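# Set the control box dial to 6, box upright

## Task

Rotate the dial on the control box until it points to 6, and finish with the control box still standing upright.

## Robot and tools

ROBOT. Two arms, left_arm and right_arm, each ending in a five-finger hand; the left hand mirrors the right. Bases in the scene frame: left_arm at (0, +0.318, 0) m, right_arm at (-0.016, -0.278, 0) m, both turned only slightly about z. A camera stand is fixed behind the arms. Joint ranges (rad): waist -2.880..2.880, shoulder 0..3.142, elbow 0..3.019 (straight at 2.964), wrist pitch -1.693..1.571, wrist yaw -1.571..1.571, wrist roll -2.094..2.094.

FRAMES. Scene frame: origin on the table top midway between the nominal bases, +z up, +x out over the table, left_arm toward +y. Reported positions, orientations and poses use this frame. Offsets you send use each arm's own Hand target axes. Hand point: a point rigid with the palm, 0.05 m in front of it and 0.15 m from the wrist flange along the fingers. Its +z runs along straight fingers, +y leaves the palm, +x crosses the palm away from the thumb on the right hand (toward the thumb on the left). Straight fingertips reach 0.06-0.07 m past the point and sit 0.06 m behind it (-y). A wrist bracket on the little-finger side can strike things.

execute_actions(actions, cameras). actions: a list of actions; each action is a table of up to 15 rows, one per 1/30 s step; a short table repeats its last row to fill 15 steps. Every row is 28 numbers in [-1, 1], always for both arms: left dx, dy, dz, rx, ry, rz, left six hand motors, left force_limit, left speed, then the same 14 for the right. The six pose numbers are an offset from that arm's Hand target as it was when the action began (not from the previous row), in the Hand target's axes; 1.0 = 0.6 m or 180 degrees; rx, ry, rz form one rotation vector. Successive actions build on each other. All zeros re-requests the current Hand target. Hand motors, in order: thumb_turn (-1 beside palm, +1 opposite fingers), thumb_bend, index, middle, ring, little (-1 straight, +1 curled). These are absolute targets, not offsets. Alternatively write grasp numbers a, b, c in the first three places and exactly 0 in the last three: a curls index and middle and bends the thumb, b curls ring and little, c swings the thumb in front of the palm; (0,0,0) is a fully open hand. Use 0.001 if you really mean a single motor at 0. force_limit: -1 ≈ 0 N up to +1 = 10 N at the fingertip (15 N for thumb motors). speed: -1 nearly still, full from +0.48 up; use -0.94 or below for gentle closing. To leave a hand unchanged, resend the eight numbers you last sent it (or, if never sent, its hand_measured plus hand_force_limit and hand_speed). cameras: list of names, ["all"], or []; images come by default only with an empty actions list.

move(target, speed, blend, blocking, cameras). target: one 28-number row or a list of up to 15 rows, same layout; pose parts are offsets from the Hand target at the call's start, every row counted from that same start. Hand numbers are absolute. speed: m/s, 0.002-4.3, default 0.25, one value or one per target; rotation capped at twice that in rad/s. blend: corner rounding in m for lists, 0 means stop at each. blocking=false returns after about 0.5 s while motion continues. Paths are straight, end together, take at least 0.5 s and are cut at 10 s. They do not avoid obstacles or the other arm. The result adds a move: line giving the ending (done, off_target, moving, held, fault) and limits (paced = pose clipped, held = steps withheld).

wait(seconds 0-10): run the scene holding commands. stop(): brake a running move. zoom_image(camera, region [x0, y0, x1, y1] pixels, at most 504x504) on the newest image of cam_head_left, cam_head_right, cam_high, cam_low, cam_left_wrist or cam_right_wrist (all 896x504). show_instructions(): reference pages. finished_scene(scene=1): ends the scene irreversibly; the dial must stay at 6 with the box upright without the robot.

RESULTS. Per arm: end_effector_position (m) and end_effector_quat_wxyz in the scene frame, possibly off by a few cm; Hand target (your last commanded pose after clipping, base for the next offsets); joint positions, velocities, torques (include gravity, noisy, offset); hand_measured, hand_stopped_by (moving, target, force, stalled, fault), hand_load_n (positive = finger pushed open), hand_force_limit, hand_speed; motor temperatures. MOTOR HOT appears at 85 °C; at 100 °C the arm goes limp for 30-60 s (OVER-TEMPERATURE FAULT).

BEHAVIOUR. Arms are loose: at rest the hand often sits 1-3 cm (up to 5) short, usually low, with no contact; send the remaining gap as a new offset. Orientation commands are clipped to 40 degrees from the measured one each step. Small commands may not start. Near the waist axis a small hand motion can swing the whole arm; route around the base. Blocked arms keep pushing until commanded back past the hand point. Closing motors stop at force_limit or their target and lock; to squeeze more, raise force_limit and send a more-closed target; to release, send a more-open one.

AVOID. Tipping the control box or knocking anything off the table; fast impacts, especially against fixed or heavy objects; large finger forces from twisting the dial too hard; arms or hands touching each other; holding arms stretched or pushing into unreachable poses (heats motors).

Each tool is called as name(argument=value, ...), one argument or row to a line, values as JSON.

Reference images:

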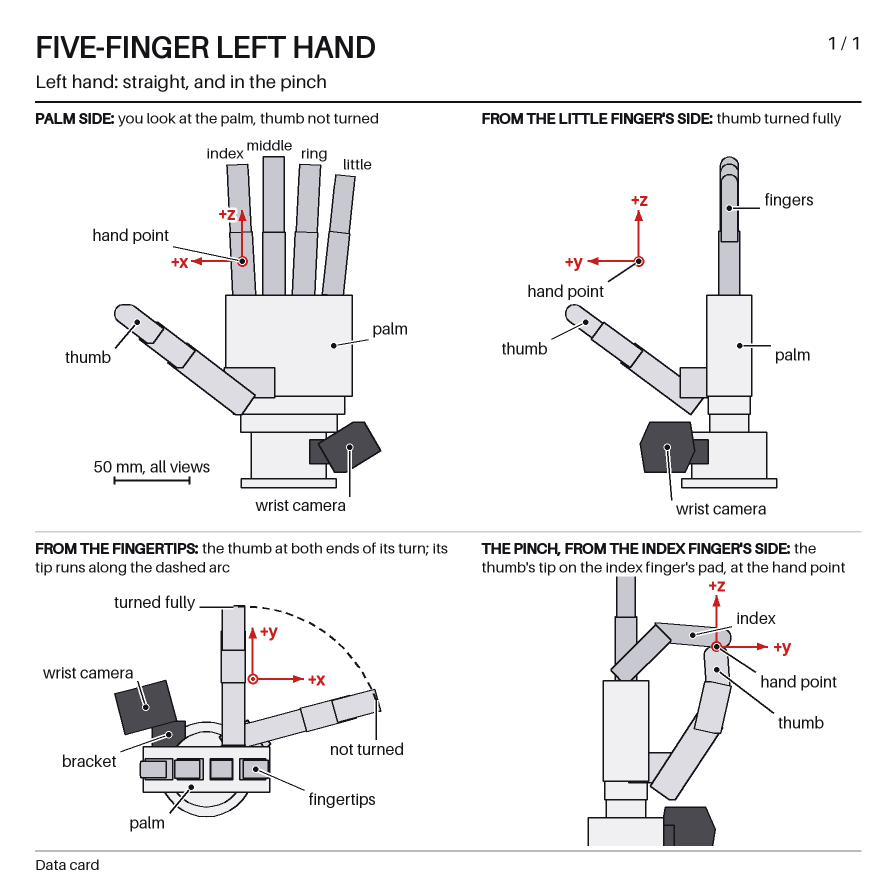

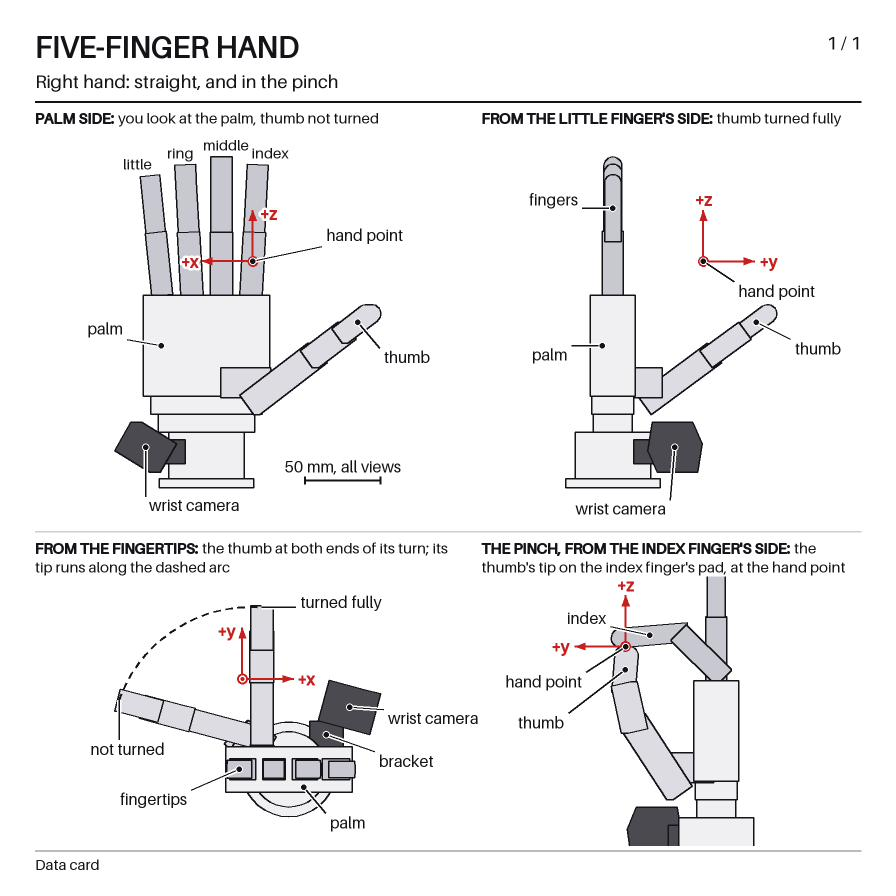

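## Session

execute_actions(
  actions=[],
)

Scene clock: 0.00 s.
left_arm: end_effector_position=(+0.3224, +0.3518, +0.2498) hand_measured=(-1.000, -1.000, -1.000, -1.000, -1.000, -1.000) hand_load_n=(+0.0, +0.0, +0.0, +0.0, +0.0, +0.0) hand_stopped_by=(target, target, target, target, target, target) hand_force_limit=0.00 hand_speed=-0.80 end_effector_quat_wxyz=(-0.009, -0.035, +0.999, -0.007) | right_arm: end_effector_position=(+0.5523, -0.3425, +0.1824) hand_measured=(-1.000, -1.000, -1.000, -1.000, -1.000, -1.000) hand_load_n=(+0.0, +0.0, +0.0, +0.0, +0.0, +0.0) hand_stopped_by=(target, target, target, target, target, target) hand_force_limit=0.00 hand_speed=-0.80 end_effector_quat_wxyz=(-0.029, +0.962, +0.159, +0.218)
Joint positions: left_arm=[-0.091 1.285 1.299 -1.601 0.016 1.444] | right_arm=[-0.055 1.574 1.387 -0.962 -0.144 -1.912]
Joint velocities: within noise
Joint torques (N m): no reading
Motor temperatures (°C): left_arm=[29 31 30 29 28 29] | right_arm=[31 32 28 31 31 31]
Heat: left arm: hottest shoulder 31 °C; right arm: hottest shoulder 32 °C.
Hand target: left_arm +0.3300, +0.3521, +0.2590; +0.007, -0.037, +0.999, -0.007 | right_arm +0.5627, -0.3421, +0.1954; -0.027, +0.958, +0.161, +0.234

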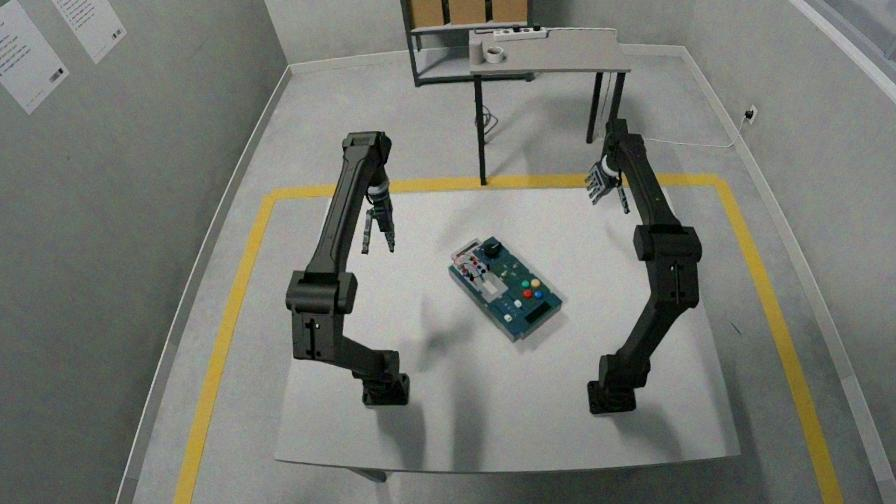

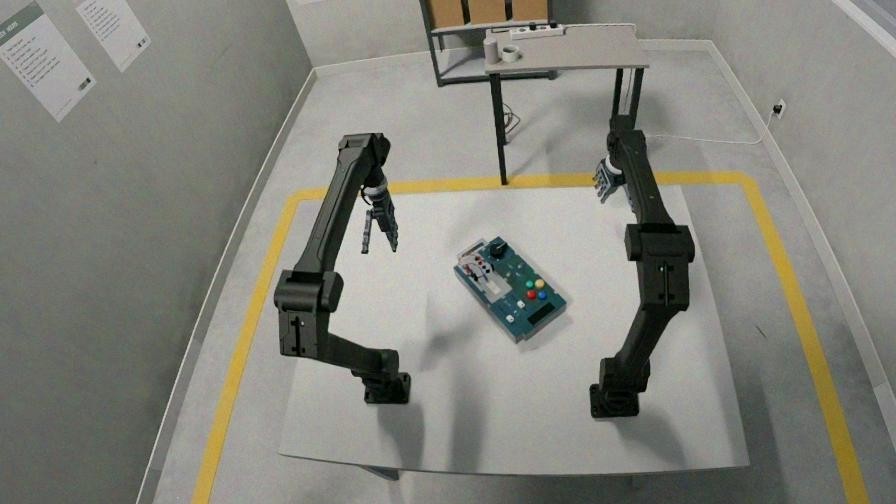

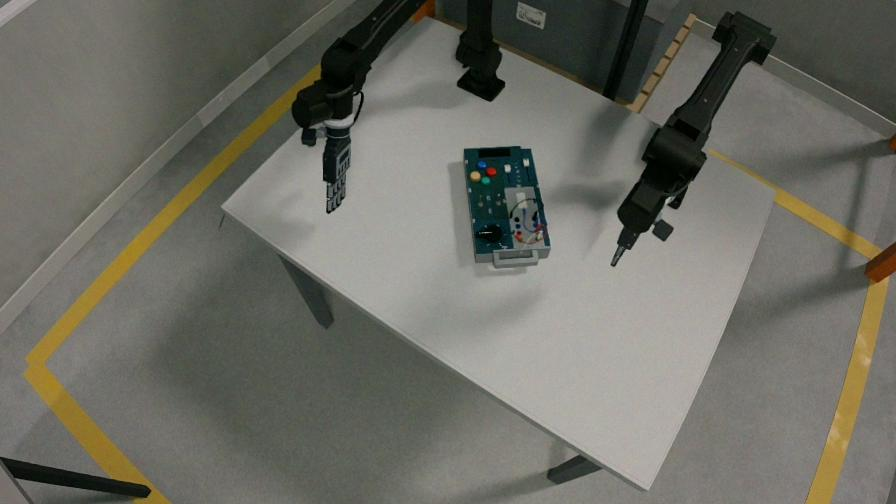

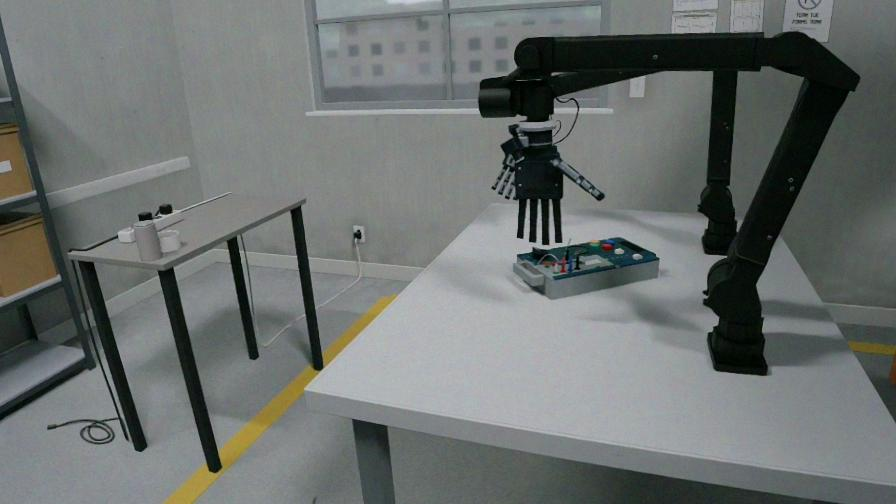

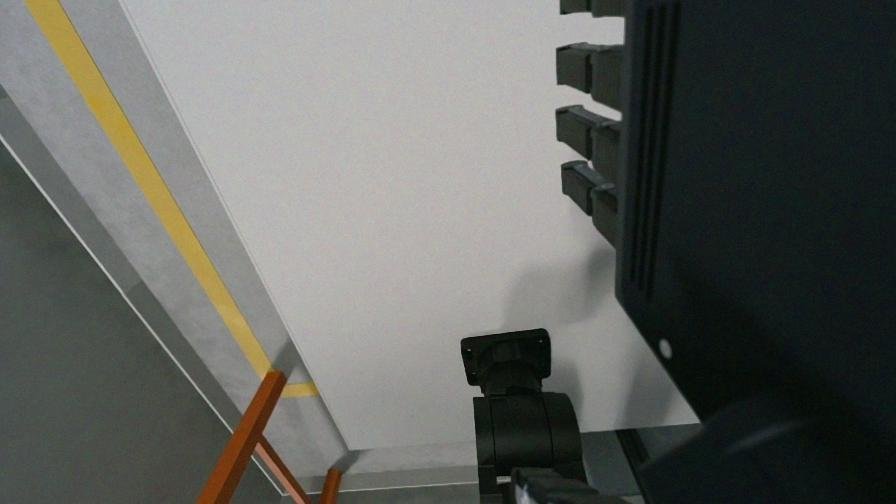

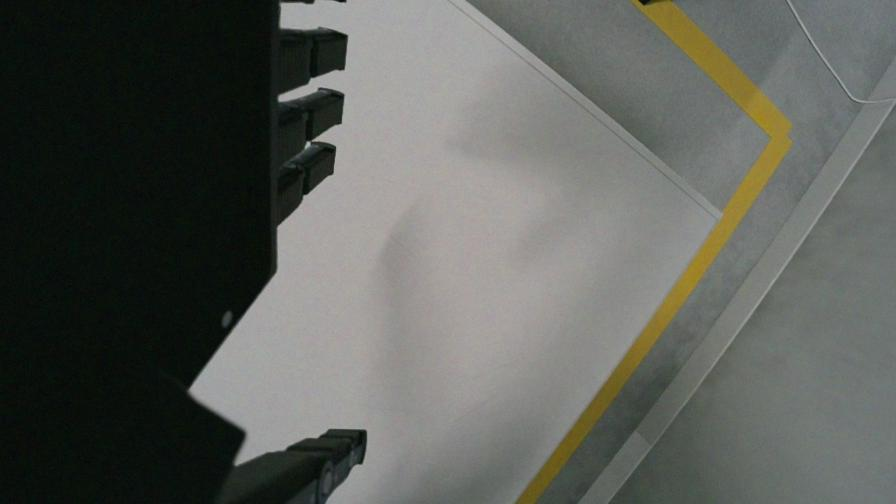

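zoom_image(
  camera="cam_high",
  region=[440, 140, 580, 280],
)

zoom_image(
  camera="cam_head_right",
  region=[440, 220, 580, 350],
)

zoom_image(
  camera="cam_head_right",
  region=[470, 225, 530, 275],
)

zoom_image(
  camera="cam_high",
  region=[460, 205, 530, 265],
)

zoom_image(
  camera="cam_low",
  region=[490, 210, 690, 320],
)

Scaled by 3.600 from the camera's 896x504 image, which has a finer 1280x720 frame.

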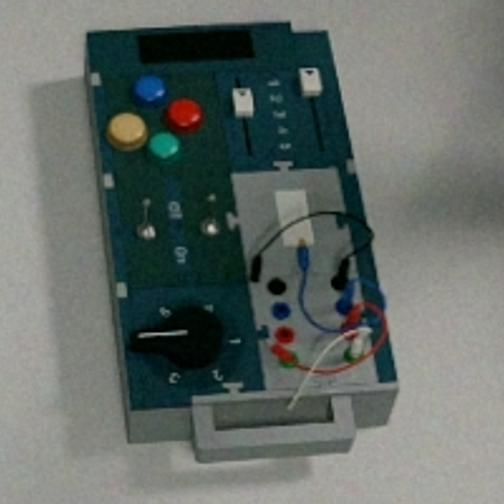

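Scaled by 3.600 from the camera's 896x504 image, which has a finer 1280x720 frame.

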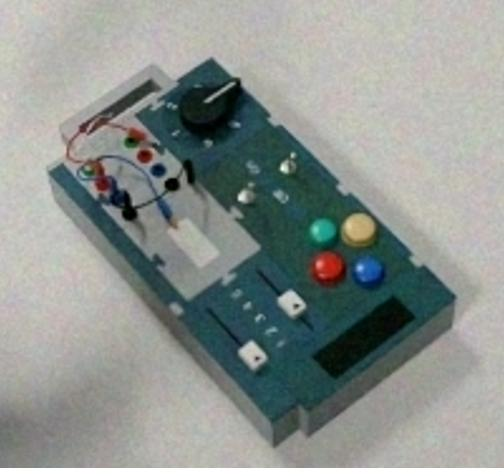

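Scaled by 8.400 from the camera's 896x504 image, which has a finer 1280x720 frame.

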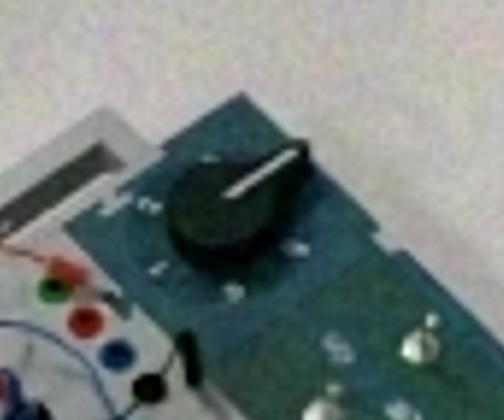

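Scaled by 7.200 from the camera's 896x504 image, which has a finer 1280x720 frame.

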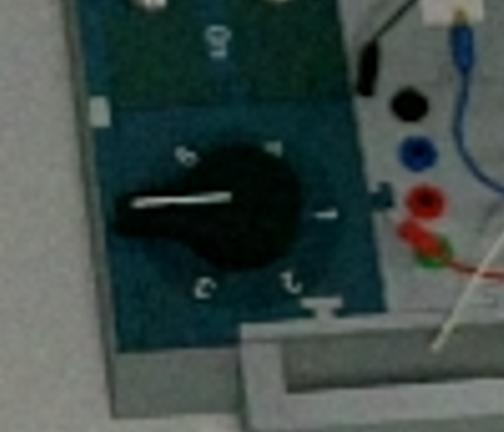

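Scaled by 2.520 from the camera's 896x504 image, which has a finer 1280x720 frame.

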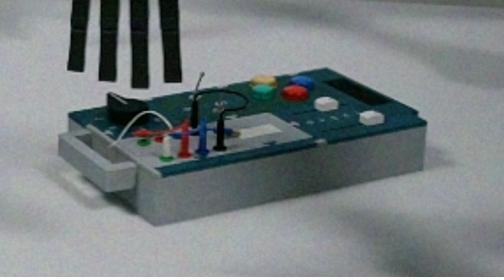

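move(
  target=[0,0,0,0,0,0,-1,-1,-1,-1,-1,-1,0,-0.8, 0.0930,-0.4758,-0.0670,-0.1383,-0.1097,0.5927,-1,-1,-1,-1,-1,-1,0,-0.8],
  speed=0.25,
  cameras=["all"],
)

Scene clock: 11.50 s.
left_arm: end_effector_position=(+0.3224, +0.3518, +0.2498) hand_measured=(-1.000, -1.000, -1.000, -1.000, -1.000, -1.000) hand_load_n=(+0.0, +0.0, +0.0, +0.0, +0.0, +0.0) hand_stopped_by=(target, target, target, target, target, target) hand_force_limit=0.00 hand_speed=-0.80 end_effector_quat_wxyz=(-0.009, -0.035, +0.999, -0.007) | right_arm: end_effector_position=(+0.4902, -0.0691, +0.2409) hand_measured=(-1.000, -1.000, -1.000, -1.000, -1.000, -1.000) hand_load_n=(+0.0, +0.0, +0.0, +0.0, +0.0, +0.0) hand_stopped_by=(target, target, target, target, target, target) hand_force_limit=0.00 hand_speed=-0.80 end_effector_quat_wxyz=(-0.001, +0.711, -0.703, +0.000)
Joint positions: left_arm=[-0.091 1.285 1.299 -1.601 0.016 1.444] | right_arm=[0.296 1.919 2.039 -1.689 -0.001 0.294]
Joint torques (N m): left_arm=[0.26 -6.95 9.74 0.64 -0.08 0.11] | right_arm=[2.14 -14.15 13.03 -0.95 -0.02 0.17]
Heat: left arm: hottest elbow 32 °C; right arm: hottest shoulder 32 °C.
Hand target: left_arm +0.3300, +0.3521, +0.2590; +0.007, -0.037, +0.999, -0.007 | right_arm +0.4999, -0.0605, +0.2501; +0.000, +0.708, -0.707, +0.000
Off the commanded pose: left_arm 0.012 m, 2 deg | right_arm 0.016 m, 1 deg.
joint sent to its limit (right arm) — joint 4 (wrist pitch), lower limit. The joint targets still meet the commanded pose.
move: off_target (left_arm, right_arm)

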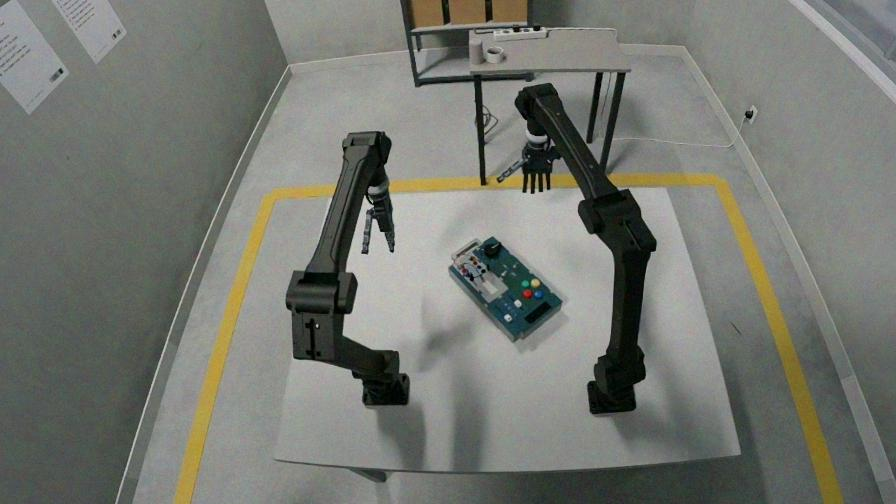

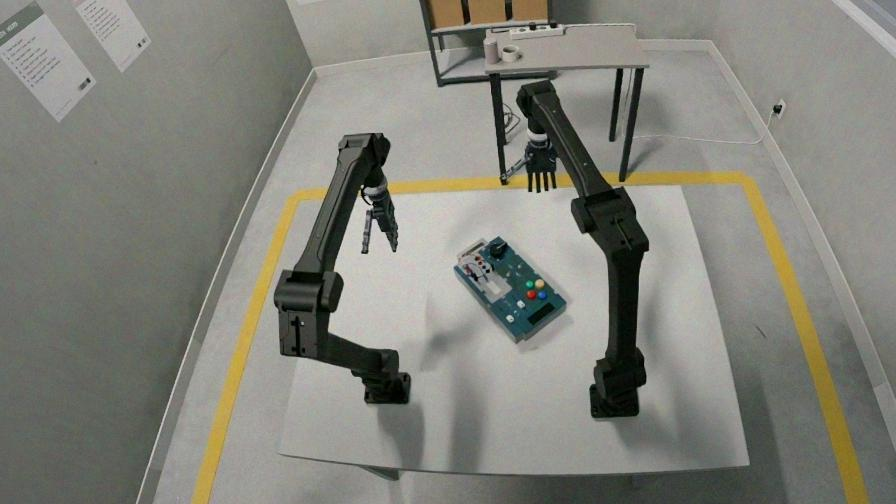

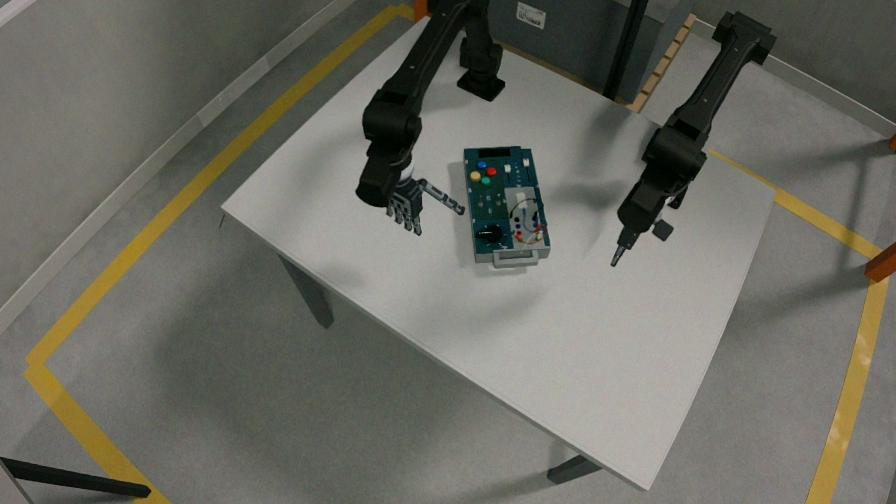

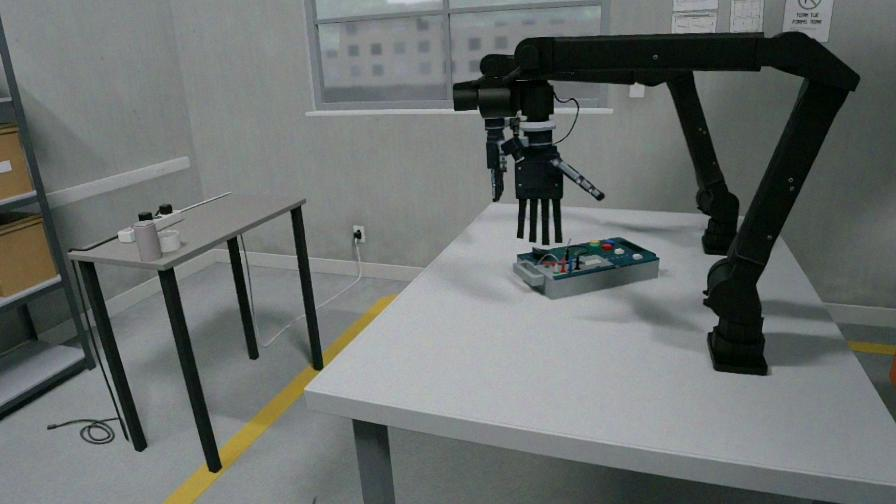

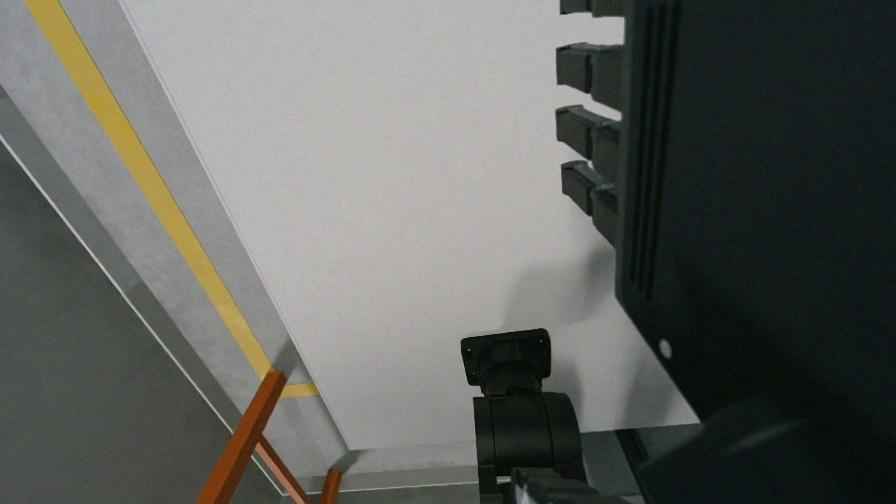

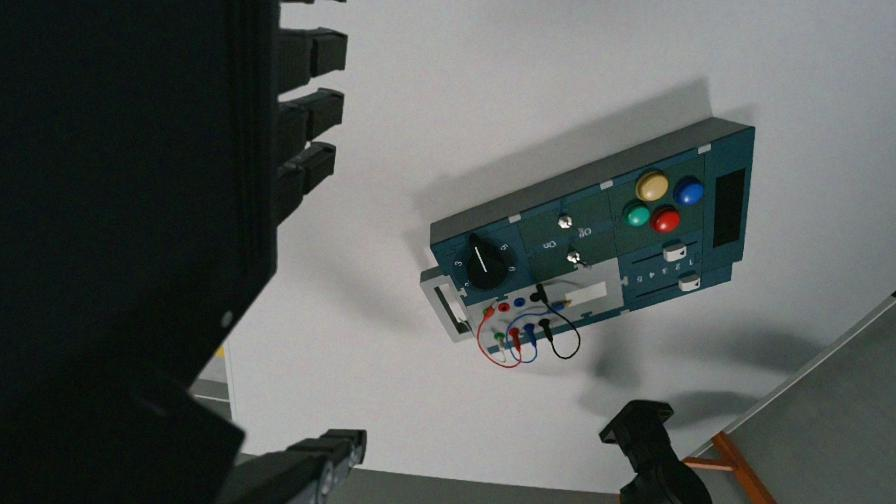

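zoom_image(
  camera="cam_right_wrist",
  region=[420, 210, 560, 330],
)

zoom_image(
  camera="cam_right_wrist",
  region=[445, 220, 530, 305],
)

Scaled by 3.600 from the camera's 896x504 image, which has a finer 1280x720 frame.

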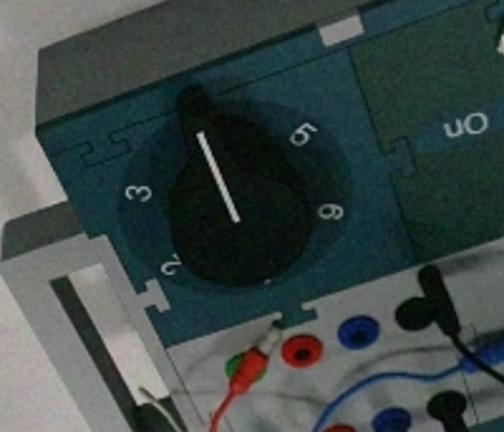

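Scaled by 5.929 from the camera's 896x504 image, which has a finer 1280x720 frame.

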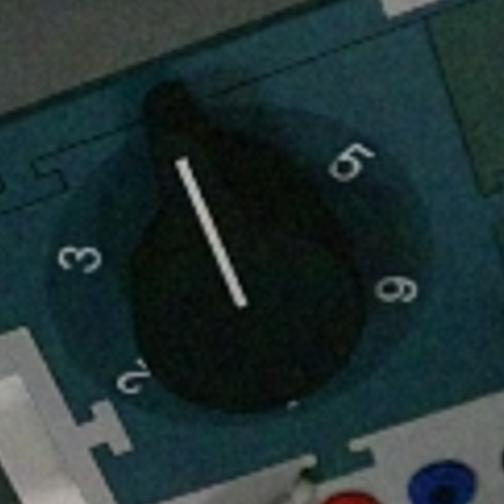

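move(
  target=[0,0,0,0,0,0,-1,-1,-1,-1,-1,-1,0,-0.8, -0.1543,0.1480,0.045,0,0,-0.1389,-1,-1,-1,-1,-1,-1,0,-0.8],
  speed=0.2,
  cameras=["cam_right_wrist","cam_low","cam_high","cam_head_right"],
)

Scene clock: 20.17 s.
left_arm: end_effector_position=(+0.3224, +0.3518, +0.2498) hand_measured=(-1.000, -1.000, -1.000, -1.000, -1.000, -1.000) hand_load_n=(+0.0, -0.5, +0.0, +0.0, +0.0, +0.0) hand_stopped_by=(target, target, target, target, target, target) hand_force_limit=0.00 hand_speed=-0.80 end_effector_quat_wxyz=(-0.009, -0.035, +0.999, -0.007) | right_arm: end_effector_position=(+0.4095, +0.0336, +0.2156) hand_measured=(-1.000, -1.000, -1.000, -1.000, -1.000, -1.000) hand_load_n=(+0.0, +0.0, +0.0, +0.0, +0.0, +0.0) hand_stopped_by=(target, target, target, target, target, target) hand_force_limit=0.00 hand_speed=-0.80 end_effector_quat_wxyz=(+0.015, +0.839, -0.544, -0.008)
Joint positions: left_arm=[-0.091 1.285 1.299 -1.601 0.016 1.444] | right_arm=[0.548 1.902 1.941 -1.644 -0.002 0.138]
Joint torques (N m): left_arm=[0.38 -6.36 9.76 0.61 -0.05 0.12] | right_arm=[1.38 -17.2 8.02 0.23 0.1 -0.15]
Motor temperatures (°C): left_arm=[29 31 33 29 28 28] | right_arm=[31 32 34 31 31 31]
Heat: left arm: hottest elbow 33 °C; right arm: hottest elbow 34 °C.
Hand target: left_arm +0.3300, +0.3521, +0.2590; +0.007, -0.037, +0.999, -0.007 | right_arm +0.4109, +0.0320, +0.2231; +0.000, +0.844, -0.537, +0.000
Off the commanded pose: left_arm 0.012 m, 2 deg | right_arm 0.008 m, 2 deg.
move: off_target (left_arm)
Images, in order (width x height): cam_head_right 896x504, cam_high 896x504, cam_low 896x504, cam_right_wrist 896x504.

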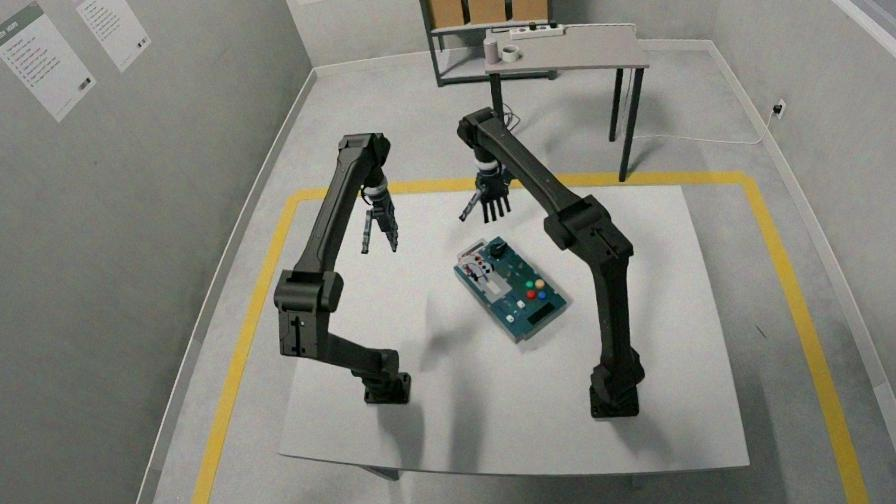

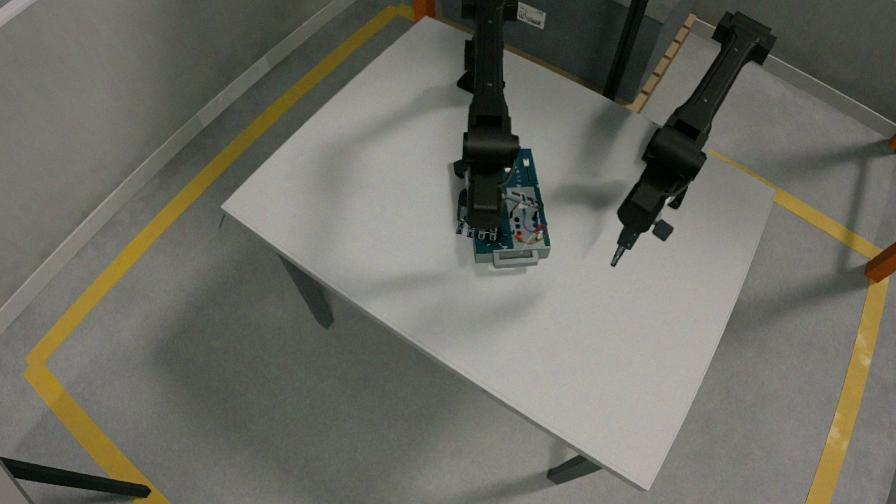

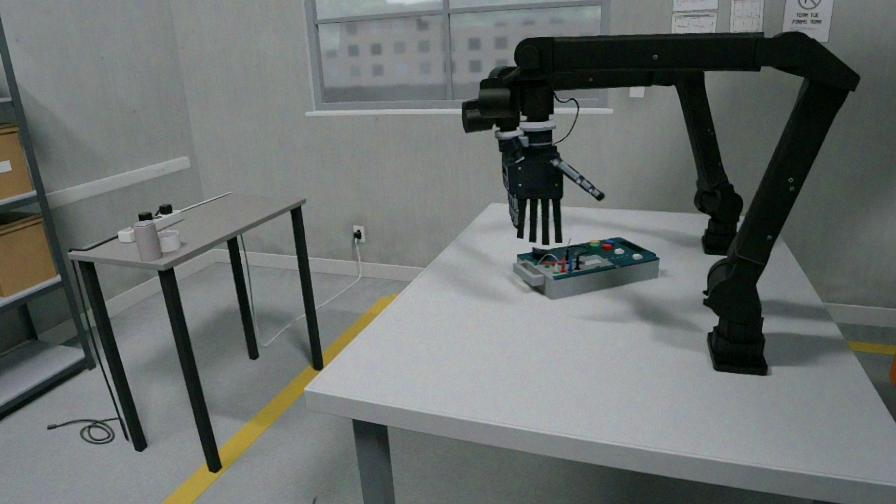

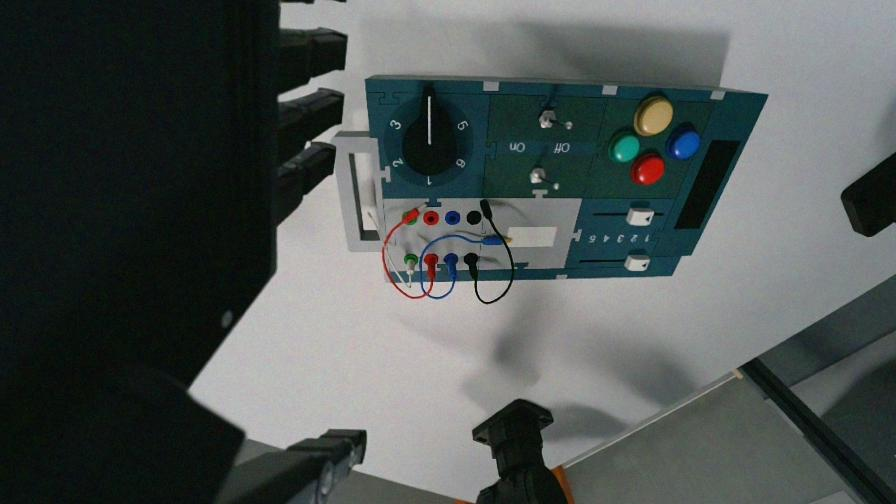

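zoom_image(
  camera="cam_right_wrist",
  region=[260, 20, 520, 220],
)

zoom_image(
  camera="cam_low",
  region=[480, 180, 680, 310],
)

zoom_image(
  camera="cam_high",
  region=[440, 130, 580, 280],
)

Scaled by 1.938 from the camera's 896x504 image, which has a finer 1280x720 frame.

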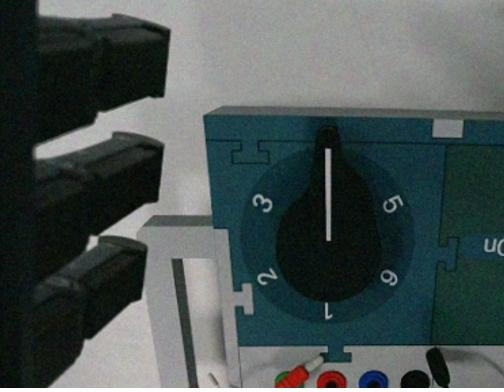

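Scaled by 2.520 from the camera's 896x504 image, which has a finer 1280x720 frame.

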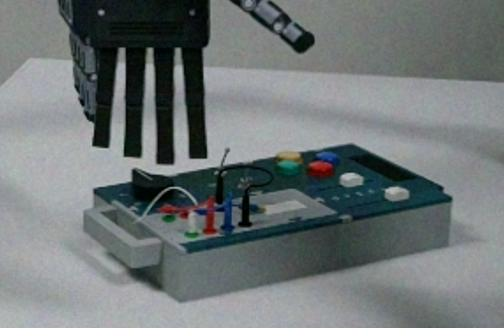

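Scaled by 3.360 from the camera's 896x504 image, which has a finer 1280x720 frame.

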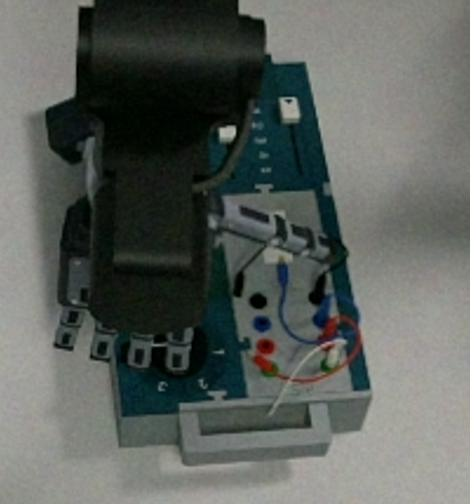

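move(
  target=[0,0,0,0,0,0,-1,-1,-1,-1,-1,-1,0,-0.8, 0.0447,0.0227,0.0833,0,0,0,-1,-1,-1,-1,-1,-1,0,-0.8],
  speed=0.12,
  cameras=["cam_right_wrist","cam_low","cam_high"],
)

zoom_image(
  camera="cam_right_wrist",
  region=[260, 20, 520, 220],
)

zoom_image(
  camera="cam_low",
  region=[500, 210, 620, 310],
)

Scene clock: 24.13 s.
left_arm: end_effector_position=(+0.3224, +0.3518, +0.2498) hand_measured=(-1.000, -1.000, -1.000, -1.000, -1.000, -1.000) hand_load_n=(+0.0, +0.0, +0.0, +0.0, +0.0, +0.0) hand_stopped_by=(target, target, target, target, target, target) hand_force_limit=0.00 hand_speed=-0.80 end_effector_quat_wxyz=(-0.009, -0.035, +0.999, -0.007) | right_arm: end_effector_position=(+0.4082, +0.0031, +0.1672) hand_measured=(-1.000, -1.000, -1.000, -1.000, -1.000, -1.000) hand_load_n=(+0.0, +0.0, +0.0, +0.0, +0.0, +0.0) hand_stopped_by=(target, target, target, target, target, target) hand_force_limit=0.00 hand_speed=-0.80 end_effector_quat_wxyz=(+0.014, +0.839, -0.543, -0.005)
Joint positions: left_arm=[-0.091 1.285 1.299 -1.601 0.016 1.444] | right_arm=[0.505 1.855 1.747 -1.492 0.004 0.093]
Joint torques (N m): left_arm=[0.5 -6.53 9.66 0.66 -0.02 0.1] | right_arm=[1.14 -16.09 7.98 0.24 0.1 -0.15]
Heat: left arm: hottest elbow 34 °C; right arm: hottest elbow 34 °C.
Hand target: left_arm +0.3300, +0.3521, +0.2590; +0.007, -0.037, +0.999, -0.007 | right_arm +0.4100, +0.0018, +0.1730; +0.000, +0.844, -0.537, +0.000
Off the commanded pose: left_arm 0.012 m, 2 deg | right_arm 0.006 m, 2 deg.
move: off_target (left_arm)
Images, in order (width x height): cam_high 896x504, cam_low 896x504, cam_right_wrist 896x504.

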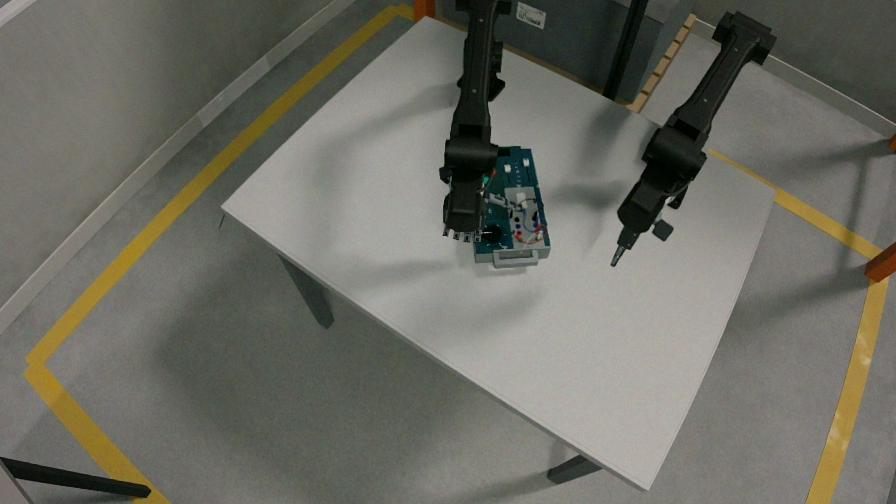

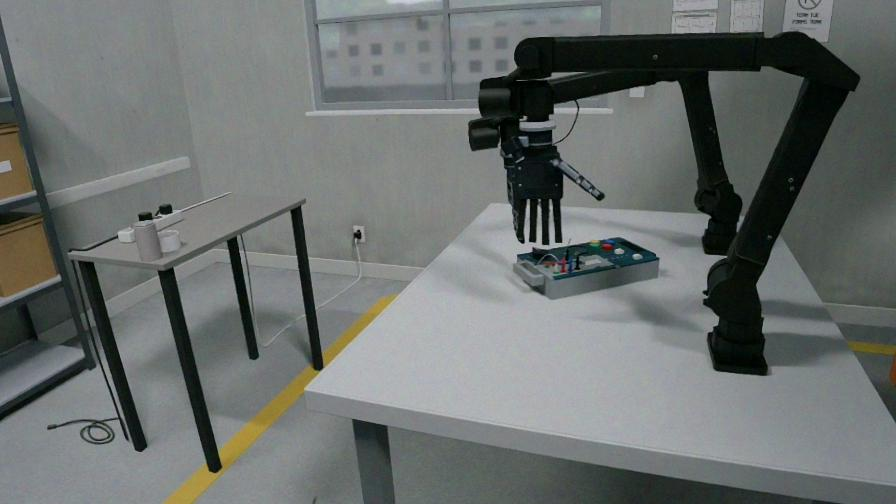

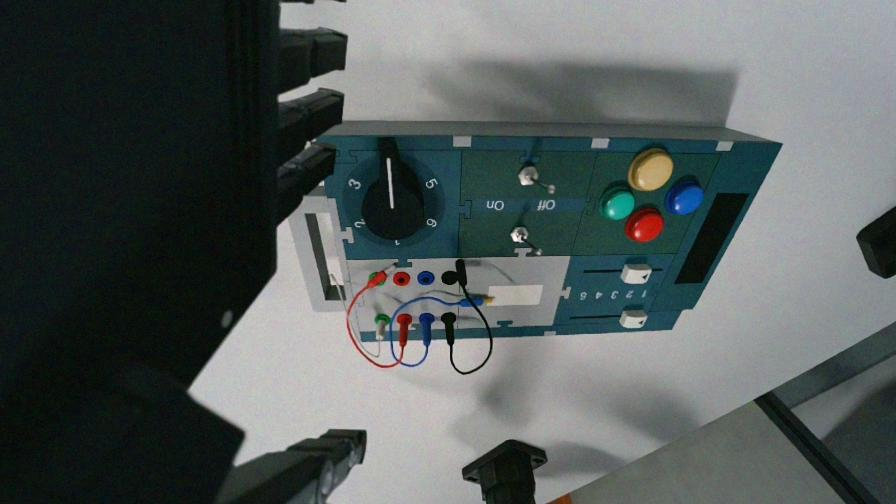

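Scaled by 1.938 from the camera's 896x504 image, which has a finer 1280x720 frame.

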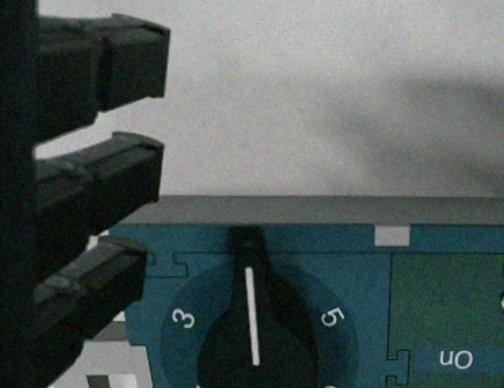

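Scaled by 4.200 from the camera's 896x504 image, which has a finer 1280x720 frame.

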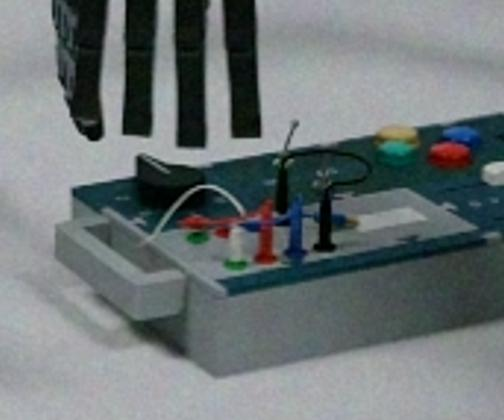

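move(
  target=[0,0,0,0,0,0,-1,-1,-1,-1,-1,-1,0,-0.8, 0,0,0.02,0,0,0,-1,-1,-1,-1,-1,-1,0,-0.8],
  speed=0.06,
  cameras=["cam_right_wrist","cam_low","cam_high"],
)

zoom_image(
  camera="cam_right_wrist",
  region=[280, 90, 480, 270],
)

zoom_image(
  camera="cam_low",
  region=[500, 210, 580, 280],
)

zoom_image(
  camera="cam_high",
  region=[430, 190, 560, 280],
)

Scene clock: 26.93 s.
left_arm: end_effector_position=(+0.3224, +0.3518, +0.2498) hand_measured=(-1.000, -1.000, -1.000, -1.000, -1.000, -1.000) hand_load_n=(+0.0, +0.0, +0.0, +0.5, +0.0, +0.0) hand_stopped_by=(target, target, target, target, target, target) hand_force_limit=0.00 hand_speed=-0.80 end_effector_quat_wxyz=(-0.009, -0.035, +0.999, -0.007) | right_arm: end_effector_position=(+0.4080, +0.0029, +0.1575) hand_measured=(-1.000, -1.000, -1.000, -1.000, -1.000, -1.000) hand_load_n=(+0.0, +0.0, +0.0, +0.0, +0.0, +0.0) hand_stopped_by=(target, target, target, target, target, target) hand_force_limit=0.00 hand_speed=-0.80 end_effector_quat_wxyz=(+0.012, +0.839, -0.543, -0.004)
Joint positions: left_arm=[-0.091 1.285 1.299 -1.601 0.016 1.444] | right_arm=[0.505 1.855 1.721 -1.463 0.004 0.093]
Joint torques (N m): left_arm=[0.5 -6.59 9.72 0.54 -0.06 0.11] | right_arm=[1.14 -15.79 7.92 0.24 0.1 -0.15]
Heat: left arm: hottest elbow 34 °C; right arm: hottest elbow 34 °C.
Hand target: left_arm +0.3300, +0.3521, +0.2590; +0.007, -0.037, +0.999, -0.007 | right_arm +0.4100, +0.0019, +0.1612; +0.000, +0.844, -0.537, +0.000
Off the commanded pose: left_arm 0.012 m, 2 deg | right_arm 0.004 m, 2 deg.
move: off_target (left_arm)
Images, in order (width x height): cam_high 896x504, cam_low 896x504, cam_right_wrist 896x504.

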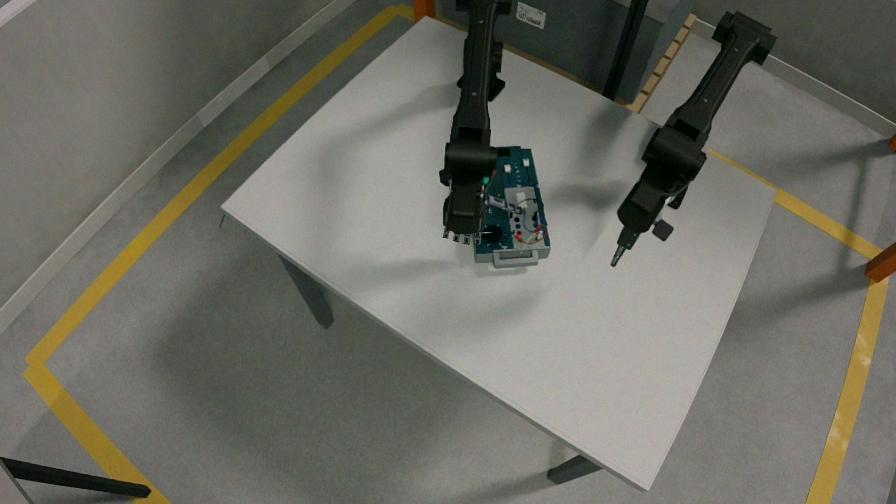

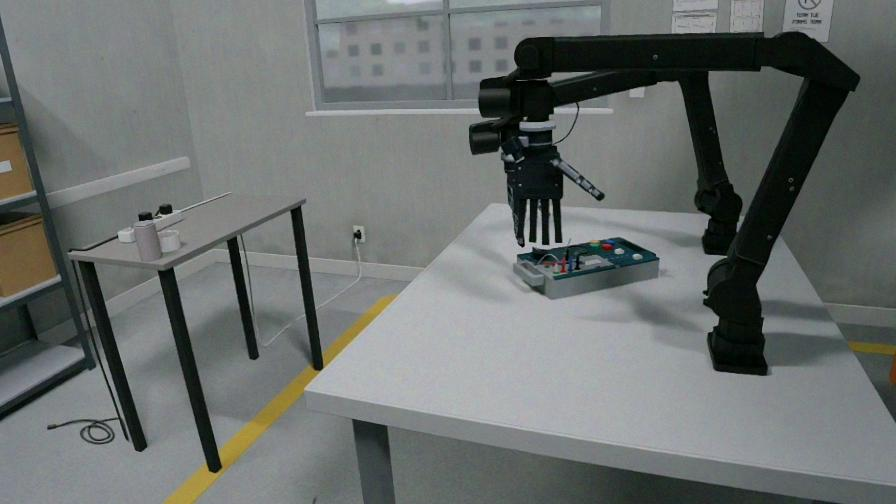

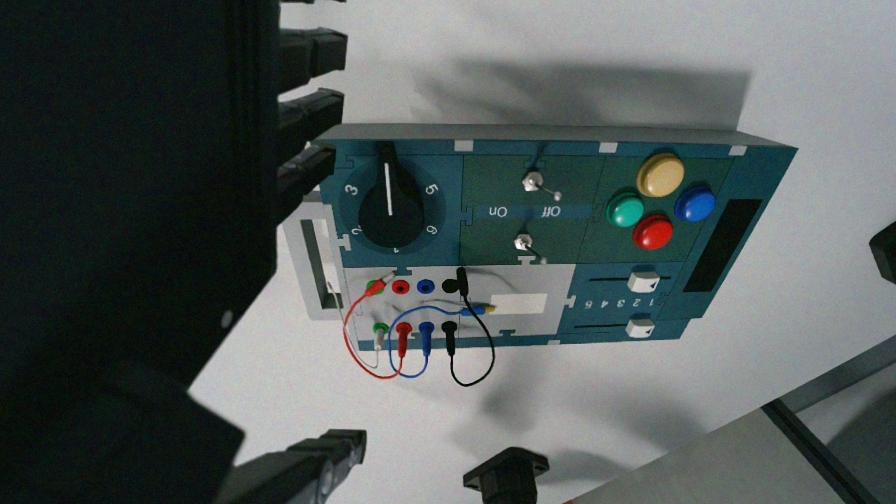

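Scaled by 2.520 from the camera's 896x504 image, which has a finer 1280x720 frame.

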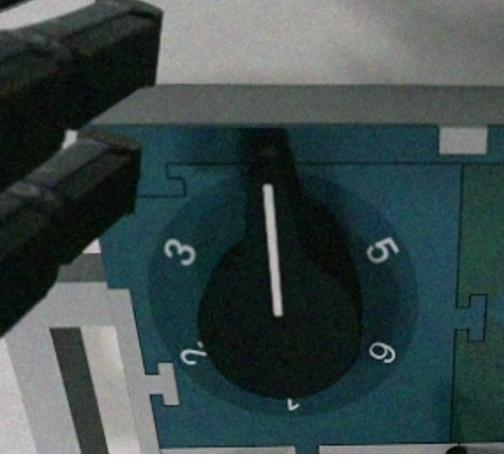

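Scaled by 6.300 from the camera's 896x504 image, which has a finer 1280x720 frame.

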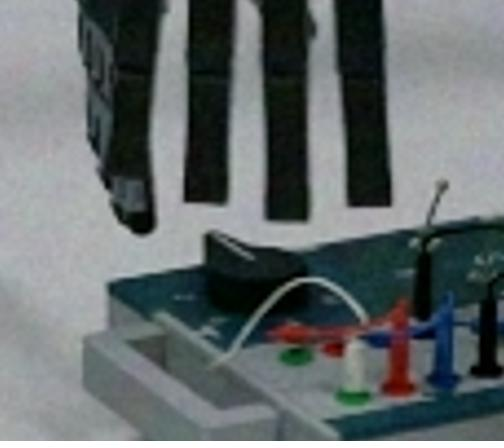

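Scaled by 3.877 from the camera's 896x504 image, which has a finer 1280x720 frame.

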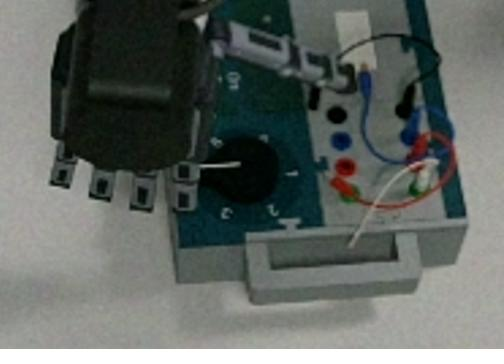

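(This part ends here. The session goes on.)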